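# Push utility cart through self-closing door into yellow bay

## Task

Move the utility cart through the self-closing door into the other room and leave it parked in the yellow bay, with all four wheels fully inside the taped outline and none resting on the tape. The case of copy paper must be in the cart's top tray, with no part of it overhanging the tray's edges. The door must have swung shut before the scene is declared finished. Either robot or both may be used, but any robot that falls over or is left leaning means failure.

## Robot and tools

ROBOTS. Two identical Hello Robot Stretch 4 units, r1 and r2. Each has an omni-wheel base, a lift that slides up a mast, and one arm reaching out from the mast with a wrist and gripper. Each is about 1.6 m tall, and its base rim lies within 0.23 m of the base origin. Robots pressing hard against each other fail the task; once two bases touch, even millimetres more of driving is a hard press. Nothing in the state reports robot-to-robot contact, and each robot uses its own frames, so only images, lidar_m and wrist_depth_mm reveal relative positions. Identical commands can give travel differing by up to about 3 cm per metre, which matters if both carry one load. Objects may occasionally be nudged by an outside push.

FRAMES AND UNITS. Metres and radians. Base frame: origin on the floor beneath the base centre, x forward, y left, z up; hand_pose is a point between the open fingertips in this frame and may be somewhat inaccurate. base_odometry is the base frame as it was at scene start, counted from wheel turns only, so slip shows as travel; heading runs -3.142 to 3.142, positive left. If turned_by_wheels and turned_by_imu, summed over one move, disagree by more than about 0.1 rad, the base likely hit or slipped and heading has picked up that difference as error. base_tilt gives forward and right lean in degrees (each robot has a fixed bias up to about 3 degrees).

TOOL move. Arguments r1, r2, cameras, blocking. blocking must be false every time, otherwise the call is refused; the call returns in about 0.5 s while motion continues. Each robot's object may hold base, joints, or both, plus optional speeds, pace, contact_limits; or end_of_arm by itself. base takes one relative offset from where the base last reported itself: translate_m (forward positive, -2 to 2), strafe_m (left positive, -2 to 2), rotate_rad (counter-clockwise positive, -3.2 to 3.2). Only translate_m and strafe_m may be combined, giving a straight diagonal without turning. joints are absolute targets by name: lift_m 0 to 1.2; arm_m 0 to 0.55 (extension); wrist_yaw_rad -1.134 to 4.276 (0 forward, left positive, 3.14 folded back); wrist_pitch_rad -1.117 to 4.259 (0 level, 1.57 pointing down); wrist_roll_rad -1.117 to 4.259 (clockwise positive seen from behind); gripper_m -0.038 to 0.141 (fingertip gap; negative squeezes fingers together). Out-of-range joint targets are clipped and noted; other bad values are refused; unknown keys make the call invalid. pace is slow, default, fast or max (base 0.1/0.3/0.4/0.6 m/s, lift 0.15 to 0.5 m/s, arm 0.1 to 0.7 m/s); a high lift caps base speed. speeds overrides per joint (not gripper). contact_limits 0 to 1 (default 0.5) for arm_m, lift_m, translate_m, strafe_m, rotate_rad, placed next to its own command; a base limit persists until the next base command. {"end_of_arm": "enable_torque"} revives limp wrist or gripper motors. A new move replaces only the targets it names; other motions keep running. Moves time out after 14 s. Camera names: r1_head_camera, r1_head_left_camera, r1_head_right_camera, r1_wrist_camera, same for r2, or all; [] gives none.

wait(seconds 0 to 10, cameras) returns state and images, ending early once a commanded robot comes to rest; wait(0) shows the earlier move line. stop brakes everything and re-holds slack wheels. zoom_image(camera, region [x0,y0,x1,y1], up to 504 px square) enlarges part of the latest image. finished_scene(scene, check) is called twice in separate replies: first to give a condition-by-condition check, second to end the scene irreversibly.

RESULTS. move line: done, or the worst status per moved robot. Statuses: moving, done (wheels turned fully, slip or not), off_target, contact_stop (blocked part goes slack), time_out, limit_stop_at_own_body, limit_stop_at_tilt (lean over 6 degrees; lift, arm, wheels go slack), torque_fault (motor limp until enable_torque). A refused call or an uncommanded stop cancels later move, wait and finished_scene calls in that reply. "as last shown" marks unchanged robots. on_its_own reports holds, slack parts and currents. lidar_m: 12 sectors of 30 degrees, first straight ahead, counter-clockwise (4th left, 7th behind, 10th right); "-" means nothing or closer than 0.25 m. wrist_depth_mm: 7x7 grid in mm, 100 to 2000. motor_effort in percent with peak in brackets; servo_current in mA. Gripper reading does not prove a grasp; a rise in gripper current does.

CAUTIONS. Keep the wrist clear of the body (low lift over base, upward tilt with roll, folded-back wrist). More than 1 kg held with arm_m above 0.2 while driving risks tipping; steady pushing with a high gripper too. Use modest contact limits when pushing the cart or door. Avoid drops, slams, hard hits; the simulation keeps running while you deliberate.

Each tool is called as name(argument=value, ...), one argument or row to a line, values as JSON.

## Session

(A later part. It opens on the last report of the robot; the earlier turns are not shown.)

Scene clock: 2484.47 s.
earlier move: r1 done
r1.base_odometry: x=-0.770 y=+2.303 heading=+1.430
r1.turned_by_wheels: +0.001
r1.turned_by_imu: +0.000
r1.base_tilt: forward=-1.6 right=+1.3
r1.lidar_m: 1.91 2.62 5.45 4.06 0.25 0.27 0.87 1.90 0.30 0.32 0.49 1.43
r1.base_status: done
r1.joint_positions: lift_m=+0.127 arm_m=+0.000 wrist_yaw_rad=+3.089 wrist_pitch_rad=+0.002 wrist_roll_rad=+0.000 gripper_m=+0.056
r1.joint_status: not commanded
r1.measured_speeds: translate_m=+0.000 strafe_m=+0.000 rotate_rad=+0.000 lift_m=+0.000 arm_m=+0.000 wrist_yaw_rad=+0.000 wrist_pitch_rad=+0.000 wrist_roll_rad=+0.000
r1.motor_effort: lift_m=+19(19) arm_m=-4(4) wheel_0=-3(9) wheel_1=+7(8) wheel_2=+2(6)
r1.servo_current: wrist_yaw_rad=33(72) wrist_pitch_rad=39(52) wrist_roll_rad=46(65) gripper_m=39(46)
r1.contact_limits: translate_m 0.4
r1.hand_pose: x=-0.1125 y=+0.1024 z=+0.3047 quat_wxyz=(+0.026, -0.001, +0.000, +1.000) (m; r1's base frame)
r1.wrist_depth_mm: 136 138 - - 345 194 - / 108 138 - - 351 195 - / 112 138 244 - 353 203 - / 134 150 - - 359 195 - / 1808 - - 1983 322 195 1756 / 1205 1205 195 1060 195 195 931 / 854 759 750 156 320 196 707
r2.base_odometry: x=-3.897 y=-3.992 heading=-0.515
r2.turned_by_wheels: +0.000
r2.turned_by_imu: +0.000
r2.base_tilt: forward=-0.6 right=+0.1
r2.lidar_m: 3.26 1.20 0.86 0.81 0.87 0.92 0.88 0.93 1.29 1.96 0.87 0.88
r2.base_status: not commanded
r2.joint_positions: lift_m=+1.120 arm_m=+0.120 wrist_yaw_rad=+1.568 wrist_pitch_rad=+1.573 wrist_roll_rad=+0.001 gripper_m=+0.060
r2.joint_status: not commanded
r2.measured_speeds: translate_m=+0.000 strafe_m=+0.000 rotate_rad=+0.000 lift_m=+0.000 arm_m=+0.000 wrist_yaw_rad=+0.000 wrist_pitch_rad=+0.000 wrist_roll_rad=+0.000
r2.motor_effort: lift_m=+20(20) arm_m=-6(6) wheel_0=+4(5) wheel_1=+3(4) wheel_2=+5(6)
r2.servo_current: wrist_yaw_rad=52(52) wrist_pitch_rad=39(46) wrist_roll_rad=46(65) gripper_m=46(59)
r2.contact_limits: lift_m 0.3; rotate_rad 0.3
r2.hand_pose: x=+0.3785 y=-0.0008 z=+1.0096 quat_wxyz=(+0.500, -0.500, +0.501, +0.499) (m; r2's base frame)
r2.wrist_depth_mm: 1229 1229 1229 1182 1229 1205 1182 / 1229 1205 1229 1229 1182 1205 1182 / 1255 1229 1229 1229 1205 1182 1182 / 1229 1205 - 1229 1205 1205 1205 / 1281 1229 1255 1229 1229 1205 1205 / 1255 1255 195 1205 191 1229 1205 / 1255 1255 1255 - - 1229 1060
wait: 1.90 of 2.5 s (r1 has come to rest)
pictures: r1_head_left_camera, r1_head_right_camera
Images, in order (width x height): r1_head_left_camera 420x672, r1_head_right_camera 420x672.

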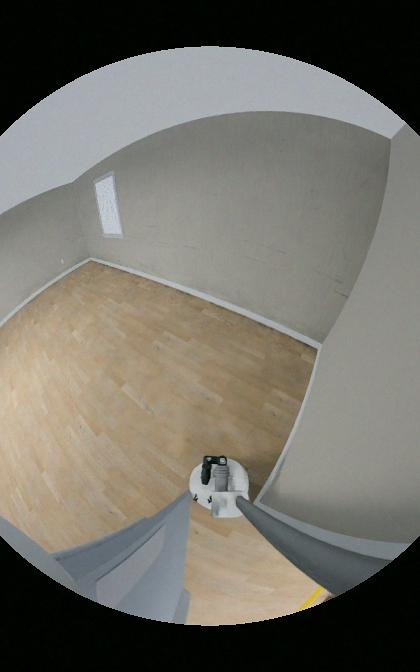

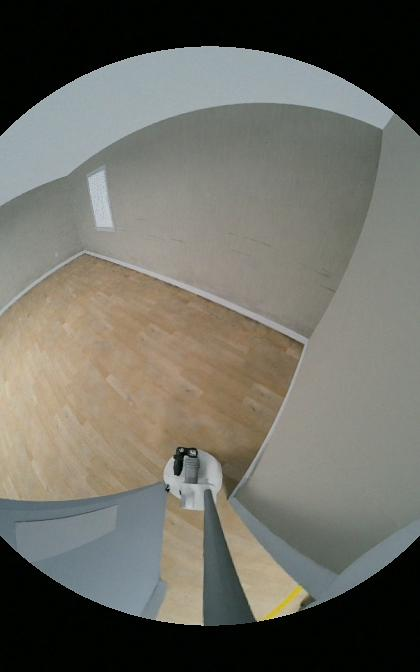

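move(
  blocking=false,
  r1={"base": {"translate_m": 0.341, "strafe_m": -0.21}, "pace": "default", "contact_limits": {"translate_m": 0.4}},
  cameras=[],
)

wait(
  seconds=1,
  cameras=["r1_head_left_camera", "r2_head_left_camera"],
)

wait(
  seconds=1,
  cameras=["r1_head_left_camera", "r2_head_left_camera"],
)

wait(
  seconds=1.5,
  cameras=["r1_head_left_camera", "r2_head_left_camera"],
)

Scene clock: 2497.07 s.
move: r1 moving
r1.base_odometry: x=-0.747 y=+2.330 heading=+1.430
r1.turned_by_wheels: +0.000
r1.turned_by_imu: +0.000
r1.base_tilt: forward=-1.6 right=+1.3
r1.lidar_m: 1.87 2.59 5.45 4.10 0.25 0.26 0.91 0.34 0.33 0.33 0.47 1.42
r1.base_status: translate_m moving; strafe_m moving
r1.joint_positions: lift_m=+0.127 arm_m=+0.000 wrist_yaw_rad=+3.089 wrist_pitch_rad=+0.002 wrist_roll_rad=+0.000 gripper_m=+0.056
r1.joint_status: not commanded
r1.measured_speeds: translate_m=+0.118 strafe_m=-0.069 rotate_rad=-0.004 lift_m=+0.000 arm_m=+0.000 wrist_yaw_rad=+0.000 wrist_pitch_rad=+0.000 wrist_roll_rad=+0.000
r1.motor_effort: lift_m=+19(19) arm_m=-4(4) wheel_0=+6(7) wheel_1=+0(7) wheel_2=-7(7)
r1.servo_current: wrist_yaw_rad=46(59) wrist_pitch_rad=46(52) wrist_roll_rad=39(59) gripper_m=39(46)
r1.contact_limits: translate_m 0.4
r1.hand_pose: x=-0.1125 y=+0.1024 z=+0.3047 quat_wxyz=(+0.026, -0.001, +0.000, +1.000) (m; r1's base frame)
r1.wrist_depth_mm: 136 138 - - 317 218 - / 108 138 - - 319 220 - / 112 139 244 - 322 220 - / 133 150 - - 325 221 - / 1756 - - 1983 330 220 - / 1182 1205 195 1098 196 222 1138 / 842 750 750 156 289 222 820
r2.base_odometry: x=-3.897 y=-3.992 heading=-0.515
r2.turned_by_wheels: +0.000
r2.turned_by_imu: +0.000
r2.base_tilt: forward=-0.7 right=+0.1
r2.lidar_m: 3.24 1.21 0.86 0.82 0.85 0.91 0.87 0.92 1.31 1.96 0.83 0.87
r2.base_status: not commanded
r2.joint_positions: lift_m=+1.120 arm_m=+0.120 wrist_yaw_rad=+1.568 wrist_pitch_rad=+1.573 wrist_roll_rad=+0.001 gripper_m=+0.060
r2.joint_status: not commanded
r2.measured_speeds: translate_m=+0.000 strafe_m=+0.000 rotate_rad=+0.000 lift_m=+0.000 arm_m=+0.000 wrist_yaw_rad=+0.000 wrist_pitch_rad=+0.000 wrist_roll_rad=+0.000
r2.motor_effort: lift_m=+20(20) arm_m=-6(7) wheel_0=+5(5) wheel_1=+3(3) wheel_2=+5(6)
r2.servo_current: wrist_yaw_rad=39(59) wrist_pitch_rad=39(46) wrist_roll_rad=46(59) gripper_m=46(52)
r2.contact_limits: lift_m 0.3; rotate_rad 0.3
r2.hand_pose: x=+0.3785 y=-0.0008 z=+1.0096 quat_wxyz=(+0.500, -0.500, +0.501, +0.499) (m; r2's base frame)
r2.wrist_depth_mm: 1255 1229 1205 1205 1205 1205 1229 / 1255 1229 1229 1205 1205 1205 1160 / 1229 1255 1182 1229 1182 1205 1182 / 1281 1281 - 1229 1229 1229 1182 / 1229 1255 1229 1229 1229 1205 1229 / 1281 1281 196 1229 191 1229 1182 / 1281 1255 1229 - - 1229 1042
pictures: none
No camera images: "cameras" was empty.

Scene clock: 2498.07 s.
earlier move: r1 moving
r1.base_odometry: x=-0.586 y=+2.525 heading=+1.429
r1.turned_by_wheels: +0.000
r1.turned_by_imu: -0.001
r1.base_tilt: forward=-1.6 right=+1.3
r1.lidar_m: 1.59 2.21 5.46 4.45 3.31 0.39 0.37 0.34 0.32 0.33 0.48 1.42
r1.base_status: translate_m moving; strafe_m moving
r1.joint_positions: lift_m=+0.127 arm_m=+0.000 wrist_yaw_rad=+3.089 wrist_pitch_rad=+0.002 wrist_roll_rad=+0.000 gripper_m=+0.056
r1.joint_status: not commanded
r1.measured_speeds: translate_m=+0.217 strafe_m=-0.134 rotate_rad=+0.000 lift_m=+0.000 arm_m=+0.000 wrist_yaw_rad=+0.000 wrist_pitch_rad=+0.000 wrist_roll_rad=+0.000
r1.motor_effort: lift_m=+19(19) arm_m=-4(4) wheel_0=+2(11) wheel_1=-5(7) wheel_2=-2(9)
r1.servo_current: wrist_yaw_rad=46(59) wrist_pitch_rad=39(52) wrist_roll_rad=46(72) gripper_m=39(46)
r1.contact_limits: translate_m 0.4
r1.hand_pose: x=-0.1125 y=+0.1024 z=+0.3047 quat_wxyz=(+0.026, -0.001, +0.000, +1.000) (m; r1's base frame)
r1.wrist_depth_mm: 136 138 - 544 - - - / 107 138 480 554 - - - / 114 138 277 554 - - - / 130 148 477 539 - - - / 427 - 1983 544 1863 - - / 430 1205 193 492 191 1160 1118 / 430 147 707 156 741 768 798
r2.base_odometry: x=-3.897 y=-3.992 heading=-0.515
r2.turned_by_wheels: +0.000
r2.turned_by_imu: +0.000
r2.base_tilt: forward=-0.7 right=+0.1
r2.lidar_m: 3.25 1.18 0.86 0.82 0.85 0.93 0.88 0.93 1.25 1.99 0.82 0.86
r2.base_status: not commanded
r2.joint_positions: lift_m=+1.120 arm_m=+0.120 wrist_yaw_rad=+1.568 wrist_pitch_rad=+1.573 wrist_roll_rad=+0.001 gripper_m=+0.060
r2.joint_status: not commanded
r2.measured_speeds: translate_m=+0.000 strafe_m=+0.000 rotate_rad=+0.000 lift_m=+0.000 arm_m=+0.000 wrist_yaw_rad=+0.000 wrist_pitch_rad=+0.000 wrist_roll_rad=+0.000
r2.motor_effort: lift_m=+20(20) arm_m=-6(7) wheel_0=+5(5) wheel_1=+3(3) wheel_2=+5(6)
r2.servo_current: wrist_yaw_rad=46(59) wrist_pitch_rad=39(46) wrist_roll_rad=39(59) gripper_m=52(59)
r2.contact_limits: lift_m 0.3; rotate_rad 0.3
r2.hand_pose: x=+0.3785 y=-0.0008 z=+1.0096 quat_wxyz=(+0.500, -0.500, +0.501, +0.499) (m; r2's base frame)
r2.wrist_depth_mm: 1255 1205 1229 1182 1205 1182 1182 / 1229 1229 1229 1205 1205 1229 1182 / 1255 1255 1229 1205 1229 1229 1182 / 1255 1205 - 1205 1229 1205 1182 / 1255 1255 1255 1205 1205 1205 1205 / 1281 1255 196 1229 191 1229 1229 / 1281 1255 1281 - - 1205 1042
wait: 1.00 s; no rest
pictures: r1_head_left_camera, r2_head_left_camera
Images, in order (width x height): r1_head_left_camera 420x672, r2_head_left_camera 420x672.

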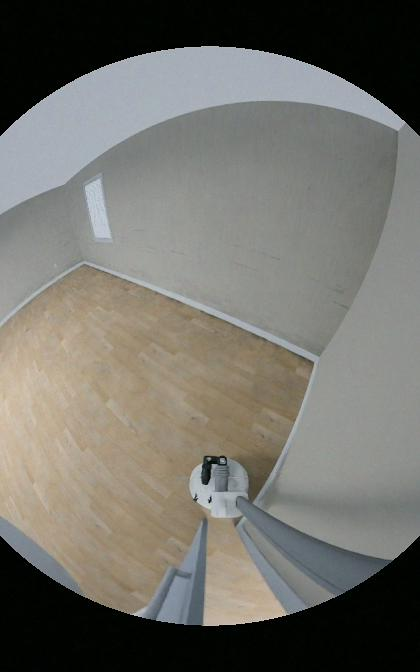

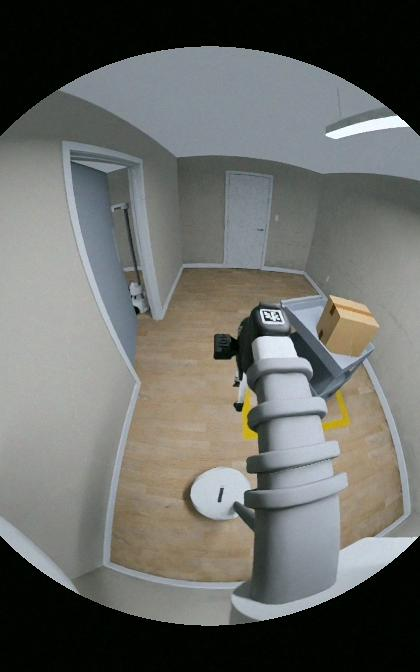

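Scene clock: 2499.07 s.
earlier move: r1 moving
r1.base_odometry: x=-0.514 y=+2.611 heading=+1.430
r1.turned_by_wheels: +0.000
r1.turned_by_imu: +0.000
r1.base_tilt: forward=-1.6 right=+1.3
r1.lidar_m: 1.48 2.06 5.45 4.59 3.40 0.52 0.46 0.33 0.30 0.31 0.48 1.39
r1.base_status: translate_m moving; strafe_m moving
r1.joint_positions: lift_m=+0.127 arm_m=+0.000 wrist_yaw_rad=+3.089 wrist_pitch_rad=+0.002 wrist_roll_rad=+0.000 gripper_m=+0.056
r1.joint_status: not commanded
r1.measured_speeds: translate_m=+0.000 strafe_m=+0.000 rotate_rad=+0.000 lift_m=+0.000 arm_m=+0.000 wrist_yaw_rad=+0.000 wrist_pitch_rad=+0.000 wrist_roll_rad=+0.000
r1.motor_effort: lift_m=+19(19) arm_m=-4(4) wheel_0=+1(11) wheel_1=-2(7) wheel_2=-1(9)
r1.servo_current: wrist_yaw_rad=39(59) wrist_pitch_rad=46(52) wrist_roll_rad=52(72) gripper_m=33(46)
r1.contact_limits: translate_m 0.4
r1.hand_pose: x=-0.1125 y=+0.1024 z=+0.3047 quat_wxyz=(+0.026, -0.001, +0.000, +1.000) (m; r1's base frame)
r1.wrist_depth_mm: 136 138 - - - - - / 107 138 - - - - - / 114 138 230 - - - - / 130 148 263 - - - - / 424 - - - 1921 - - / 433 - 189 - 190 1160 1118 / 430 136 768 144 750 768 820
r2.base_odometry: x=-3.897 y=-3.992 heading=-0.515
r2.turned_by_wheels: +0.000
r2.turned_by_imu: +0.000
r2.base_tilt: forward=-0.7 right=+0.0
r2.lidar_m: 3.28 1.18 0.87 0.82 0.86 0.91 0.89 0.93 1.27 1.99 0.82 0.87
r2.base_status: not commanded
r2.joint_positions: lift_m=+1.120 arm_m=+0.120 wrist_yaw_rad=+1.568 wrist_pitch_rad=+1.573 wrist_roll_rad=+0.001 gripper_m=+0.060
r2.joint_status: not commanded
r2.measured_speeds: translate_m=+0.000 strafe_m=+0.000 rotate_rad=+0.000 lift_m=+0.000 arm_m=+0.000 wrist_yaw_rad=+0.000 wrist_pitch_rad=+0.000 wrist_roll_rad=+0.000
r2.motor_effort: lift_m=+20(21) arm_m=-6(7) wheel_0=+4(5) wheel_1=+3(4) wheel_2=+5(6)
r2.servo_current: wrist_yaw_rad=46(59) wrist_pitch_rad=46(52) wrist_roll_rad=46(59) gripper_m=52(59)
r2.contact_limits: lift_m 0.3; rotate_rad 0.3
r2.hand_pose: x=+0.3785 y=-0.0008 z=+1.0096 quat_wxyz=(+0.500, -0.500, +0.501, +0.499) (m; r2's base frame)
r2.wrist_depth_mm: 1255 1281 1229 1182 1205 1182 1160 / 1229 1229 1229 1229 1229 1182 1182 / 1229 1255 1229 1229 1205 1205 1182 / 1255 1255 - 1229 1205 1229 1205 / 1229 1255 1229 1229 1229 1205 1205 / 1281 1255 196 1255 191 1205 1229 / 1255 1255 1229 - - 1205 1060
wait: 1.00 s; no rest
pictures: r1_head_left_camera, r2_head_left_camera
Images, in order (width x height): r1_head_left_camera 420x672, r2_head_left_camera 420x672.

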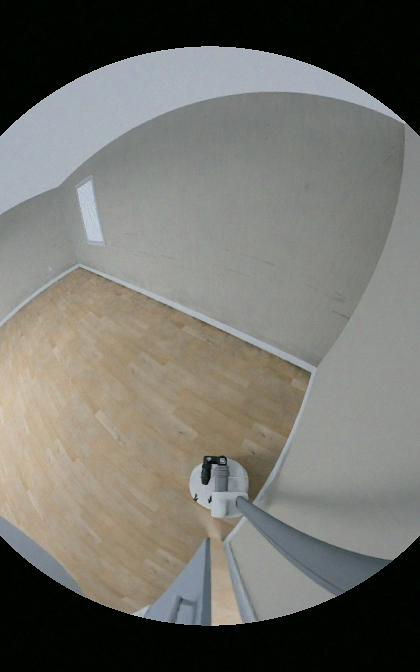

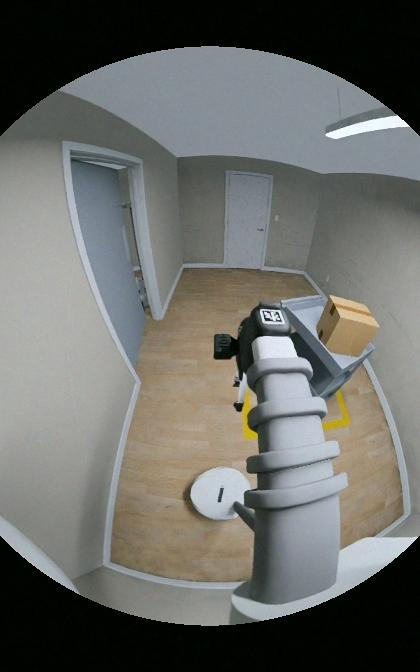

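Scene clock: 2499.23 s.
earlier move: r1 done
r1.base_odometry: x=-0.514 y=+2.611 heading=+1.430
r1.turned_by_wheels: +0.000
r1.turned_by_imu: +0.000
r1.base_tilt: forward=-1.6 right=+1.3
r1.lidar_m: 1.46 2.03 5.45 4.62 3.42 0.54 0.42 0.33 0.29 0.33 0.47 1.39
r1.base_status: done
r1.joint_positions: lift_m=+0.127 arm_m=+0.000 wrist_yaw_rad=+3.089 wrist_pitch_rad=+0.002 wrist_roll_rad=+0.000 gripper_m=+0.056
r1.joint_status: not commanded
r1.measured_speeds: translate_m=+0.000 strafe_m=+0.000 rotate_rad=+0.000 lift_m=+0.000 arm_m=+0.000 wrist_yaw_rad=+0.000 wrist_pitch_rad=+0.000 wrist_roll_rad=+0.000
r1.motor_effort: lift_m=+19(19) arm_m=-4(4) wheel_0=+2(11) wheel_1=-2(7) wheel_2=+1(9)
r1.servo_current: wrist_yaw_rad=52(59) wrist_pitch_rad=46(52) wrist_roll_rad=46(72) gripper_m=33(46)
r1.contact_limits: translate_m 0.4
r1.hand_pose: x=-0.1125 y=+0.1024 z=+0.3047 quat_wxyz=(+0.026, -0.001, +0.000, +1.000) (m; r1's base frame)
r1.wrist_depth_mm: 136 138 - - - - - / 108 138 - - - - - / 114 138 231 - - - - / 129 148 264 - - - - / 418 - - - 1921 - - / 430 - 189 - 191 1160 1138 / 430 135 707 144 741 768 809
r2.base_odometry: x=-3.897 y=-3.992 heading=-0.515
r2.turned_by_wheels: +0.000
r2.turned_by_imu: +0.000
r2.base_tilt: forward=-0.6 right=+0.0
r2.lidar_m: 3.26 1.19 0.86 0.81 0.86 0.93 0.87 0.92 1.26 1.96 0.85 0.88
r2.base_status: not commanded
r2.joint_positions: lift_m=+1.120 arm_m=+0.120 wrist_yaw_rad=+1.568 wrist_pitch_rad=+1.573 wrist_roll_rad=+0.001 gripper_m=+0.060
r2.joint_status: not commanded
r2.measured_speeds: translate_m=+0.000 strafe_m=+0.000 rotate_rad=+0.000 lift_m=+0.000 arm_m=+0.000 wrist_yaw_rad=+0.000 wrist_pitch_rad=+0.000 wrist_roll_rad=+0.000
r2.motor_effort: lift_m=+20(21) arm_m=-6(7) wheel_0=+5(5) wheel_1=+3(4) wheel_2=+5(6)
r2.servo_current: wrist_yaw_rad=46(59) wrist_pitch_rad=46(52) wrist_roll_rad=46(59) gripper_m=52(59)
r2.contact_limits: lift_m 0.3; rotate_rad 0.3
r2.hand_pose: x=+0.3785 y=-0.0008 z=+1.0096 quat_wxyz=(+0.500, -0.500, +0.501, +0.499) (m; r2's base frame)
r2.wrist_depth_mm: 1229 1205 1229 1182 1182 1229 1182 / 1229 1229 1205 1229 1205 1182 1182 / 1229 1229 1229 1205 1205 1229 1182 / 1229 1255 - 1229 1182 1229 1182 / 1255 1281 1229 1255 1205 1205 1205 / 1255 1281 196 1229 191 1205 1205 / 1255 1281 1255 - - 1255 1042
wait: 0.17 of 1.5 s (r1 has come to rest)
pictures: r1_head_left_camera, r2_head_left_camera
Images, in order (width x height): r1_head_left_camera 420x672, r2_head_left_camera 420x672.

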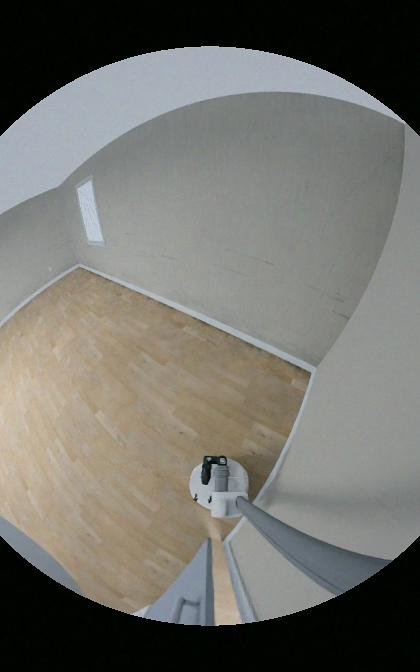

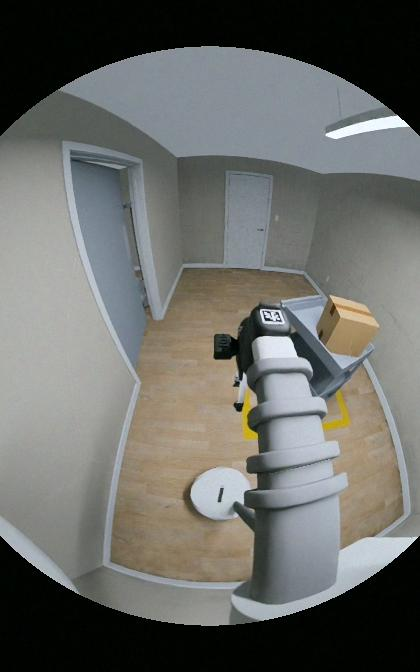

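wait(
  seconds=0,
  cameras=["r1_head_left_camera", "r2_head_left_camera"],
)

Scene clock: 2502.37 s.
r1.base_odometry: x=-0.514 y=+2.611 heading=+1.430
r1.turned_by_wheels: +0.000
r1.turned_by_imu: +0.000
r1.base_tilt: forward=-1.6 right=+1.3
r1.lidar_m: 1.45 2.04 5.44 4.62 3.40 1.20 0.42 0.33 0.31 0.35 0.47 1.38
r1.base_status: done
r1.joint_positions: lift_m=+0.127 arm_m=+0.000 wrist_yaw_rad=+3.089 wrist_pitch_rad=+0.002 wrist_roll_rad=+0.000 gripper_m=+0.056
r1.joint_status: not commanded
r1.measured_speeds: translate_m=+0.000 strafe_m=+0.000 rotate_rad=+0.000 lift_m=+0.000 arm_m=+0.000 wrist_yaw_rad=+0.000 wrist_pitch_rad=+0.000 wrist_roll_rad=+0.000
r1.motor_effort: lift_m=+19(19) arm_m=-4(4) wheel_0=+2(11) wheel_1=-2(7) wheel_2=+1(9)
r1.servo_current: wrist_yaw_rad=65(59) wrist_pitch_rad=46(52) wrist_roll_rad=46(72) gripper_m=46(46)
r1.contact_limits: translate_m 0.4
r1.hand_pose: x=-0.1125 y=+0.1024 z=+0.3047 quat_wxyz=(+0.026, -0.001, +0.000, +1.000) (m; r1's base frame)
r1.wrist_depth_mm: 136 138 - - - - - / 107 138 - - - - - / 114 139 231 - - - - / 129 148 236 - - - - / 421 - - - 1863 - - / 433 - 189 1078 191 1160 1118 / 433 136 683 167 732 768 809
r2.base_odometry: x=-3.897 y=-3.992 heading=-0.515
r2.turned_by_wheels: +0.000
r2.turned_by_imu: +0.000
r2.base_tilt: forward=-0.7 right=+0.0
r2.lidar_m: 3.28 1.19 0.85 0.81 0.87 0.91 0.87 0.91 1.29 1.96 0.83 0.88
r2.base_status: not commanded
r2.joint_positions: lift_m=+1.120 arm_m=+0.120 wrist_yaw_rad=+1.568 wrist_pitch_rad=+1.573 wrist_roll_rad=+0.001 gripper_m=+0.060
r2.joint_status: not commanded
r2.measured_speeds: translate_m=+0.000 strafe_m=+0.000 rotate_rad=+0.000 lift_m=+0.000 arm_m=+0.000 wrist_yaw_rad=+0.000 wrist_pitch_rad=+0.000 wrist_roll_rad=+0.000
r2.motor_effort: lift_m=+20(21) arm_m=-6(7) wheel_0=+4(5) wheel_1=+3(4) wheel_2=+5(6)
r2.servo_current: wrist_yaw_rad=52(59) wrist_pitch_rad=46(52) wrist_roll_rad=52(59) gripper_m=46(59)
r2.contact_limits: lift_m 0.3; rotate_rad 0.3
r2.hand_pose: x=+0.3785 y=-0.0008 z=+1.0096 quat_wxyz=(+0.500, -0.500, +0.501, +0.499) (m; r2's base frame)
r2.wrist_depth_mm: 1255 1229 1205 1205 1205 1182 1205 / 1255 1229 1229 1255 1205 1182 1182 / 1229 1255 1255 1229 1205 1205 1182 / 1229 1255 - 1205 1229 1205 1205 / 1281 1255 1255 1229 1229 1205 1205 / 1229 1281 196 1229 191 1205 1205 / 1281 1255 1281 - - 1205 1078
pictures: r1_head_left_camera, r2_head_left_camera
Images, in order (width x height): r1_head_left_camera 420x672, r2_head_left_camera 420x672.

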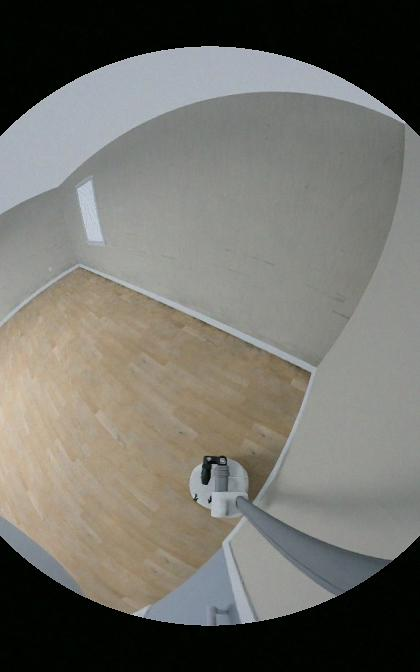

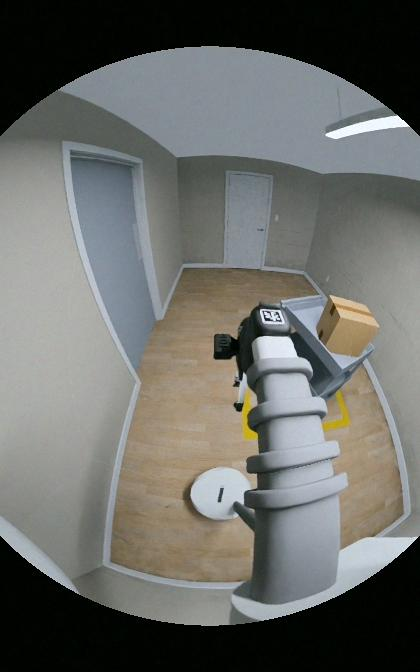

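wait(
  seconds=0,
  cameras=["r2_head_camera", "r2_head_left_camera", "r2_head_right_camera", "r1_head_left_camera"],
)

zoom_image(
  camera="r2_head_left_camera",
  region=[50, 130, 190, 400],
)

zoom_image(
  camera="r2_head_right_camera",
  region=[200, 250, 370, 440],
)

zoom_image(
  camera="r1_head_left_camera",
  region=[120, 480, 320, 640],
)

Scene clock: 2507.03 s.
r1.base_odometry: x=-0.514 y=+2.611 heading=+1.430
r1.turned_by_wheels: +0.000
r1.turned_by_imu: +0.000
r1.base_tilt: forward=-1.6 right=+1.2
r1.lidar_m: 1.46 2.06 5.46 4.60 3.43 1.22 0.45 0.33 0.31 0.32 0.50 1.39
r1.base_status: done
r1.joint_positions: lift_m=+0.127 arm_m=+0.000 wrist_yaw_rad=+3.089 wrist_pitch_rad=+0.002 wrist_roll_rad=+0.000 gripper_m=+0.056
r1.joint_status: not commanded
r1.measured_speeds: translate_m=+0.000 strafe_m=+0.000 rotate_rad=+0.000 lift_m=+0.000 arm_m=+0.000 wrist_yaw_rad=+0.000 wrist_pitch_rad=+0.000 wrist_roll_rad=+0.000
r1.motor_effort: lift_m=+19(19) arm_m=-4(4) wheel_0=+2(11) wheel_1=-2(7) wheel_2=+1(9)
r1.servo_current: wrist_yaw_rad=59(59) wrist_pitch_rad=39(52) wrist_roll_rad=39(72) gripper_m=39(46)
r1.contact_limits: translate_m 0.4
r1.hand_pose: x=-0.1125 y=+0.1024 z=+0.3047 quat_wxyz=(+0.026, -0.001, +0.000, +1.000) (m; r1's base frame)
r1.wrist_depth_mm: 136 138 - - - - - / 108 138 - - - - - / 114 138 230 - - - - / 130 148 237 - - - - / 418 - - - 1863 - - / 430 - 189 1078 191 1160 1118 / 427 135 691 167 741 768 809
r2.base_odometry: x=-3.897 y=-3.992 heading=-0.515
r2.turned_by_wheels: +0.000
r2.turned_by_imu: +0.000
r2.base_tilt: forward=-0.6 right=+0.0
r2.lidar_m: 3.28 1.20 0.86 0.81 0.86 0.93 0.88 0.93 1.29 1.95 0.87 0.87
r2.base_status: not commanded
r2.joint_positions: lift_m=+1.120 arm_m=+0.120 wrist_yaw_rad=+1.568 wrist_pitch_rad=+1.573 wrist_roll_rad=+0.001 gripper_m=+0.060
r2.joint_status: not commanded
r2.measured_speeds: translate_m=+0.000 strafe_m=+0.000 rotate_rad=+0.000 lift_m=+0.000 arm_m=+0.000 wrist_yaw_rad=+0.000 wrist_pitch_rad=+0.000 wrist_roll_rad=+0.000
r2.motor_effort: lift_m=+20(21) arm_m=-6(7) wheel_0=+4(5) wheel_1=+3(4) wheel_2=+6(6)
r2.servo_current: wrist_yaw_rad=46(59) wrist_pitch_rad=46(52) wrist_roll_rad=46(59) gripper_m=46(59)
r2.contact_limits: lift_m 0.3; rotate_rad 0.3
r2.hand_pose: x=+0.3785 y=-0.0008 z=+1.0096 quat_wxyz=(+0.500, -0.500, +0.501, +0.499) (m; r2's base frame)
r2.wrist_depth_mm: 1229 1229 1205 1205 1205 1182 1182 / 1229 1229 1205 1205 1182 1182 1160 / 1255 1229 1229 1205 1229 1205 1182 / 1255 1229 - 1229 1205 1205 1182 / 1281 1255 1255 1255 1229 1229 1205 / 1255 1255 196 1229 191 1255 1205 / 1281 1255 1255 - - 1205 1042
pictures: r1_head_left_camera, r2_head_camera, r2_head_left_camera, r2_head_right_camera
Images, in order (width x height): r1_head_left_camera 420x672, r2_head_camera 420x560, r2_head_left_camera 420x672, r2_head_right_camera 420x672.

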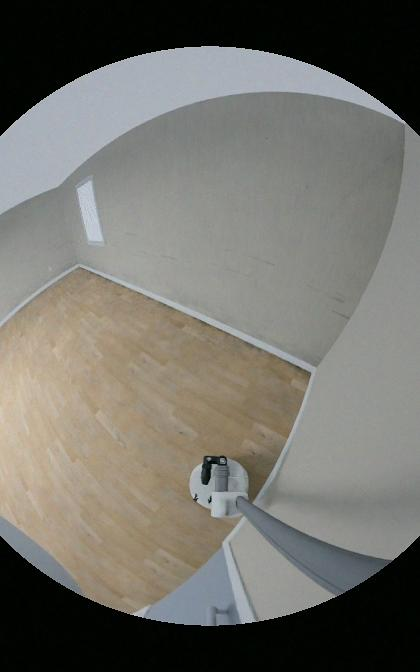

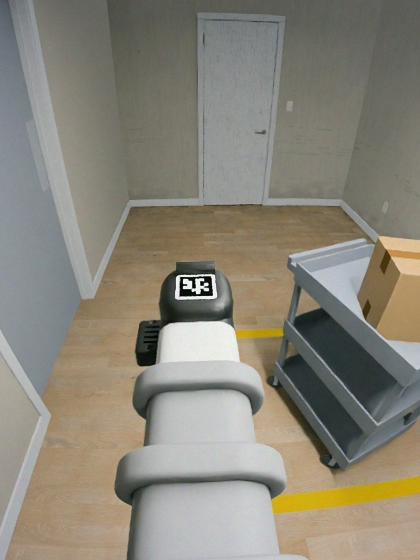

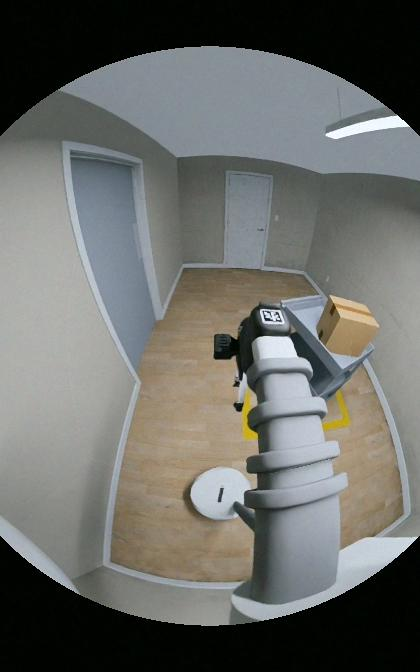

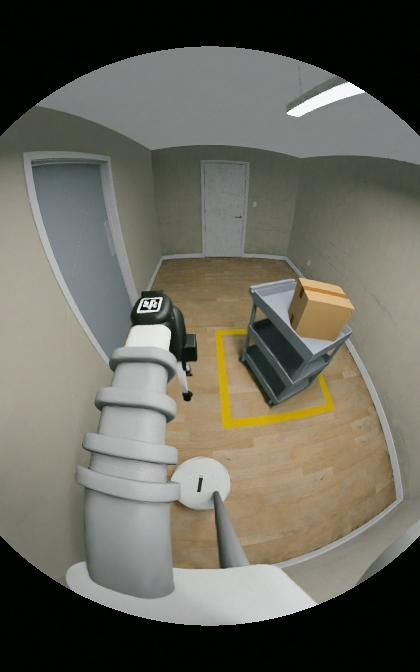

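Scaled by 1.867 from the camera's 420x672 image, which has a finer 600x960 frame.

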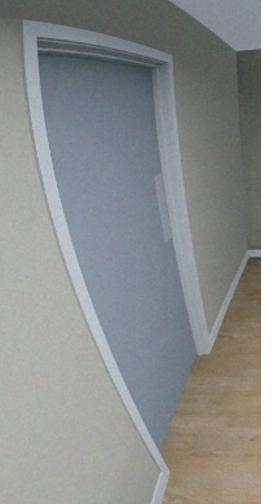

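Scaled by 2.653 from the camera's 420x672 image, which has a finer 600x960 frame.

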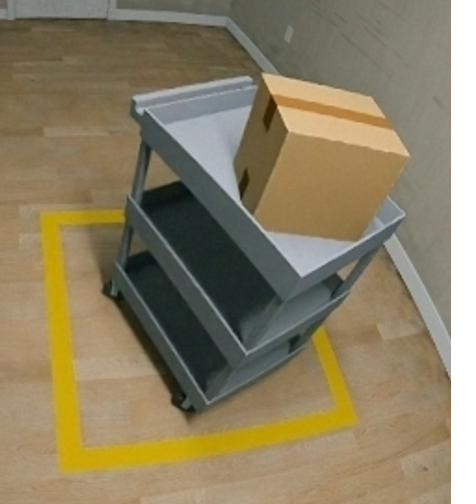

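Scaled by 2.520 from the camera's 420x672 image, which has a finer 600x960 frame.

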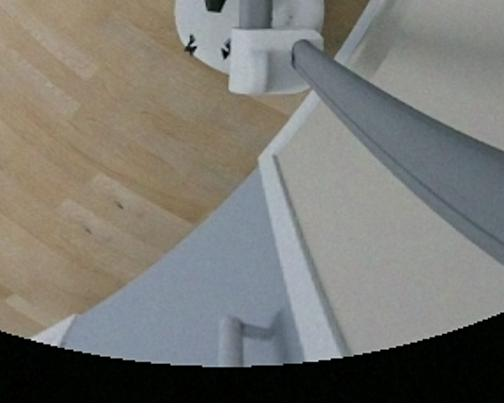

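finished_scene(
  scene=1,
  check="Door: r2's left/right head views show the grey panel flush in its frame with no gap, and r1's left view shows panel closed against the jamb trim; lidar of r1 sees nothing moving. Cart: r2's views from the v- side and the door side show front-left, front-right and rear-left wheels on bare floor well inside yellow tape (~10 cm, ~24 cm, ~14 cm); rear-right wheel is hidden but from track .36 / wheelbase .56 it lies >20 cm inside the far tape. Box: bottom edges visible inside the tray rims on front, left and right, rear half of the tray empty; not tilted. Robots upright (tilt readings unchanged), grippers clear of cart and door. Could be missed if a hidden wheel touched tape or cart was nudged later; latest pictures show same positions.",
)

This call ended nothing. Check each condition that your pictures could not show: look closer or test it, and mend what is not met. Then call finished_scene again.

finished_scene(
  scene=1,
  check="Door shut flush in frame in r2's and r1's pictures. Three wheels directly seen inside tape with ≥10 cm margin; hidden rear-right wheel computed from front pair vector (RL + FR−FL) lies ~19 cm inside the v+ tape and ~46 cm from the near-door tape. Box bottom edges seen inside tray on all visible sides, upright. Robots upright and away from cart/door.",
)

The scene is finished: the task was done.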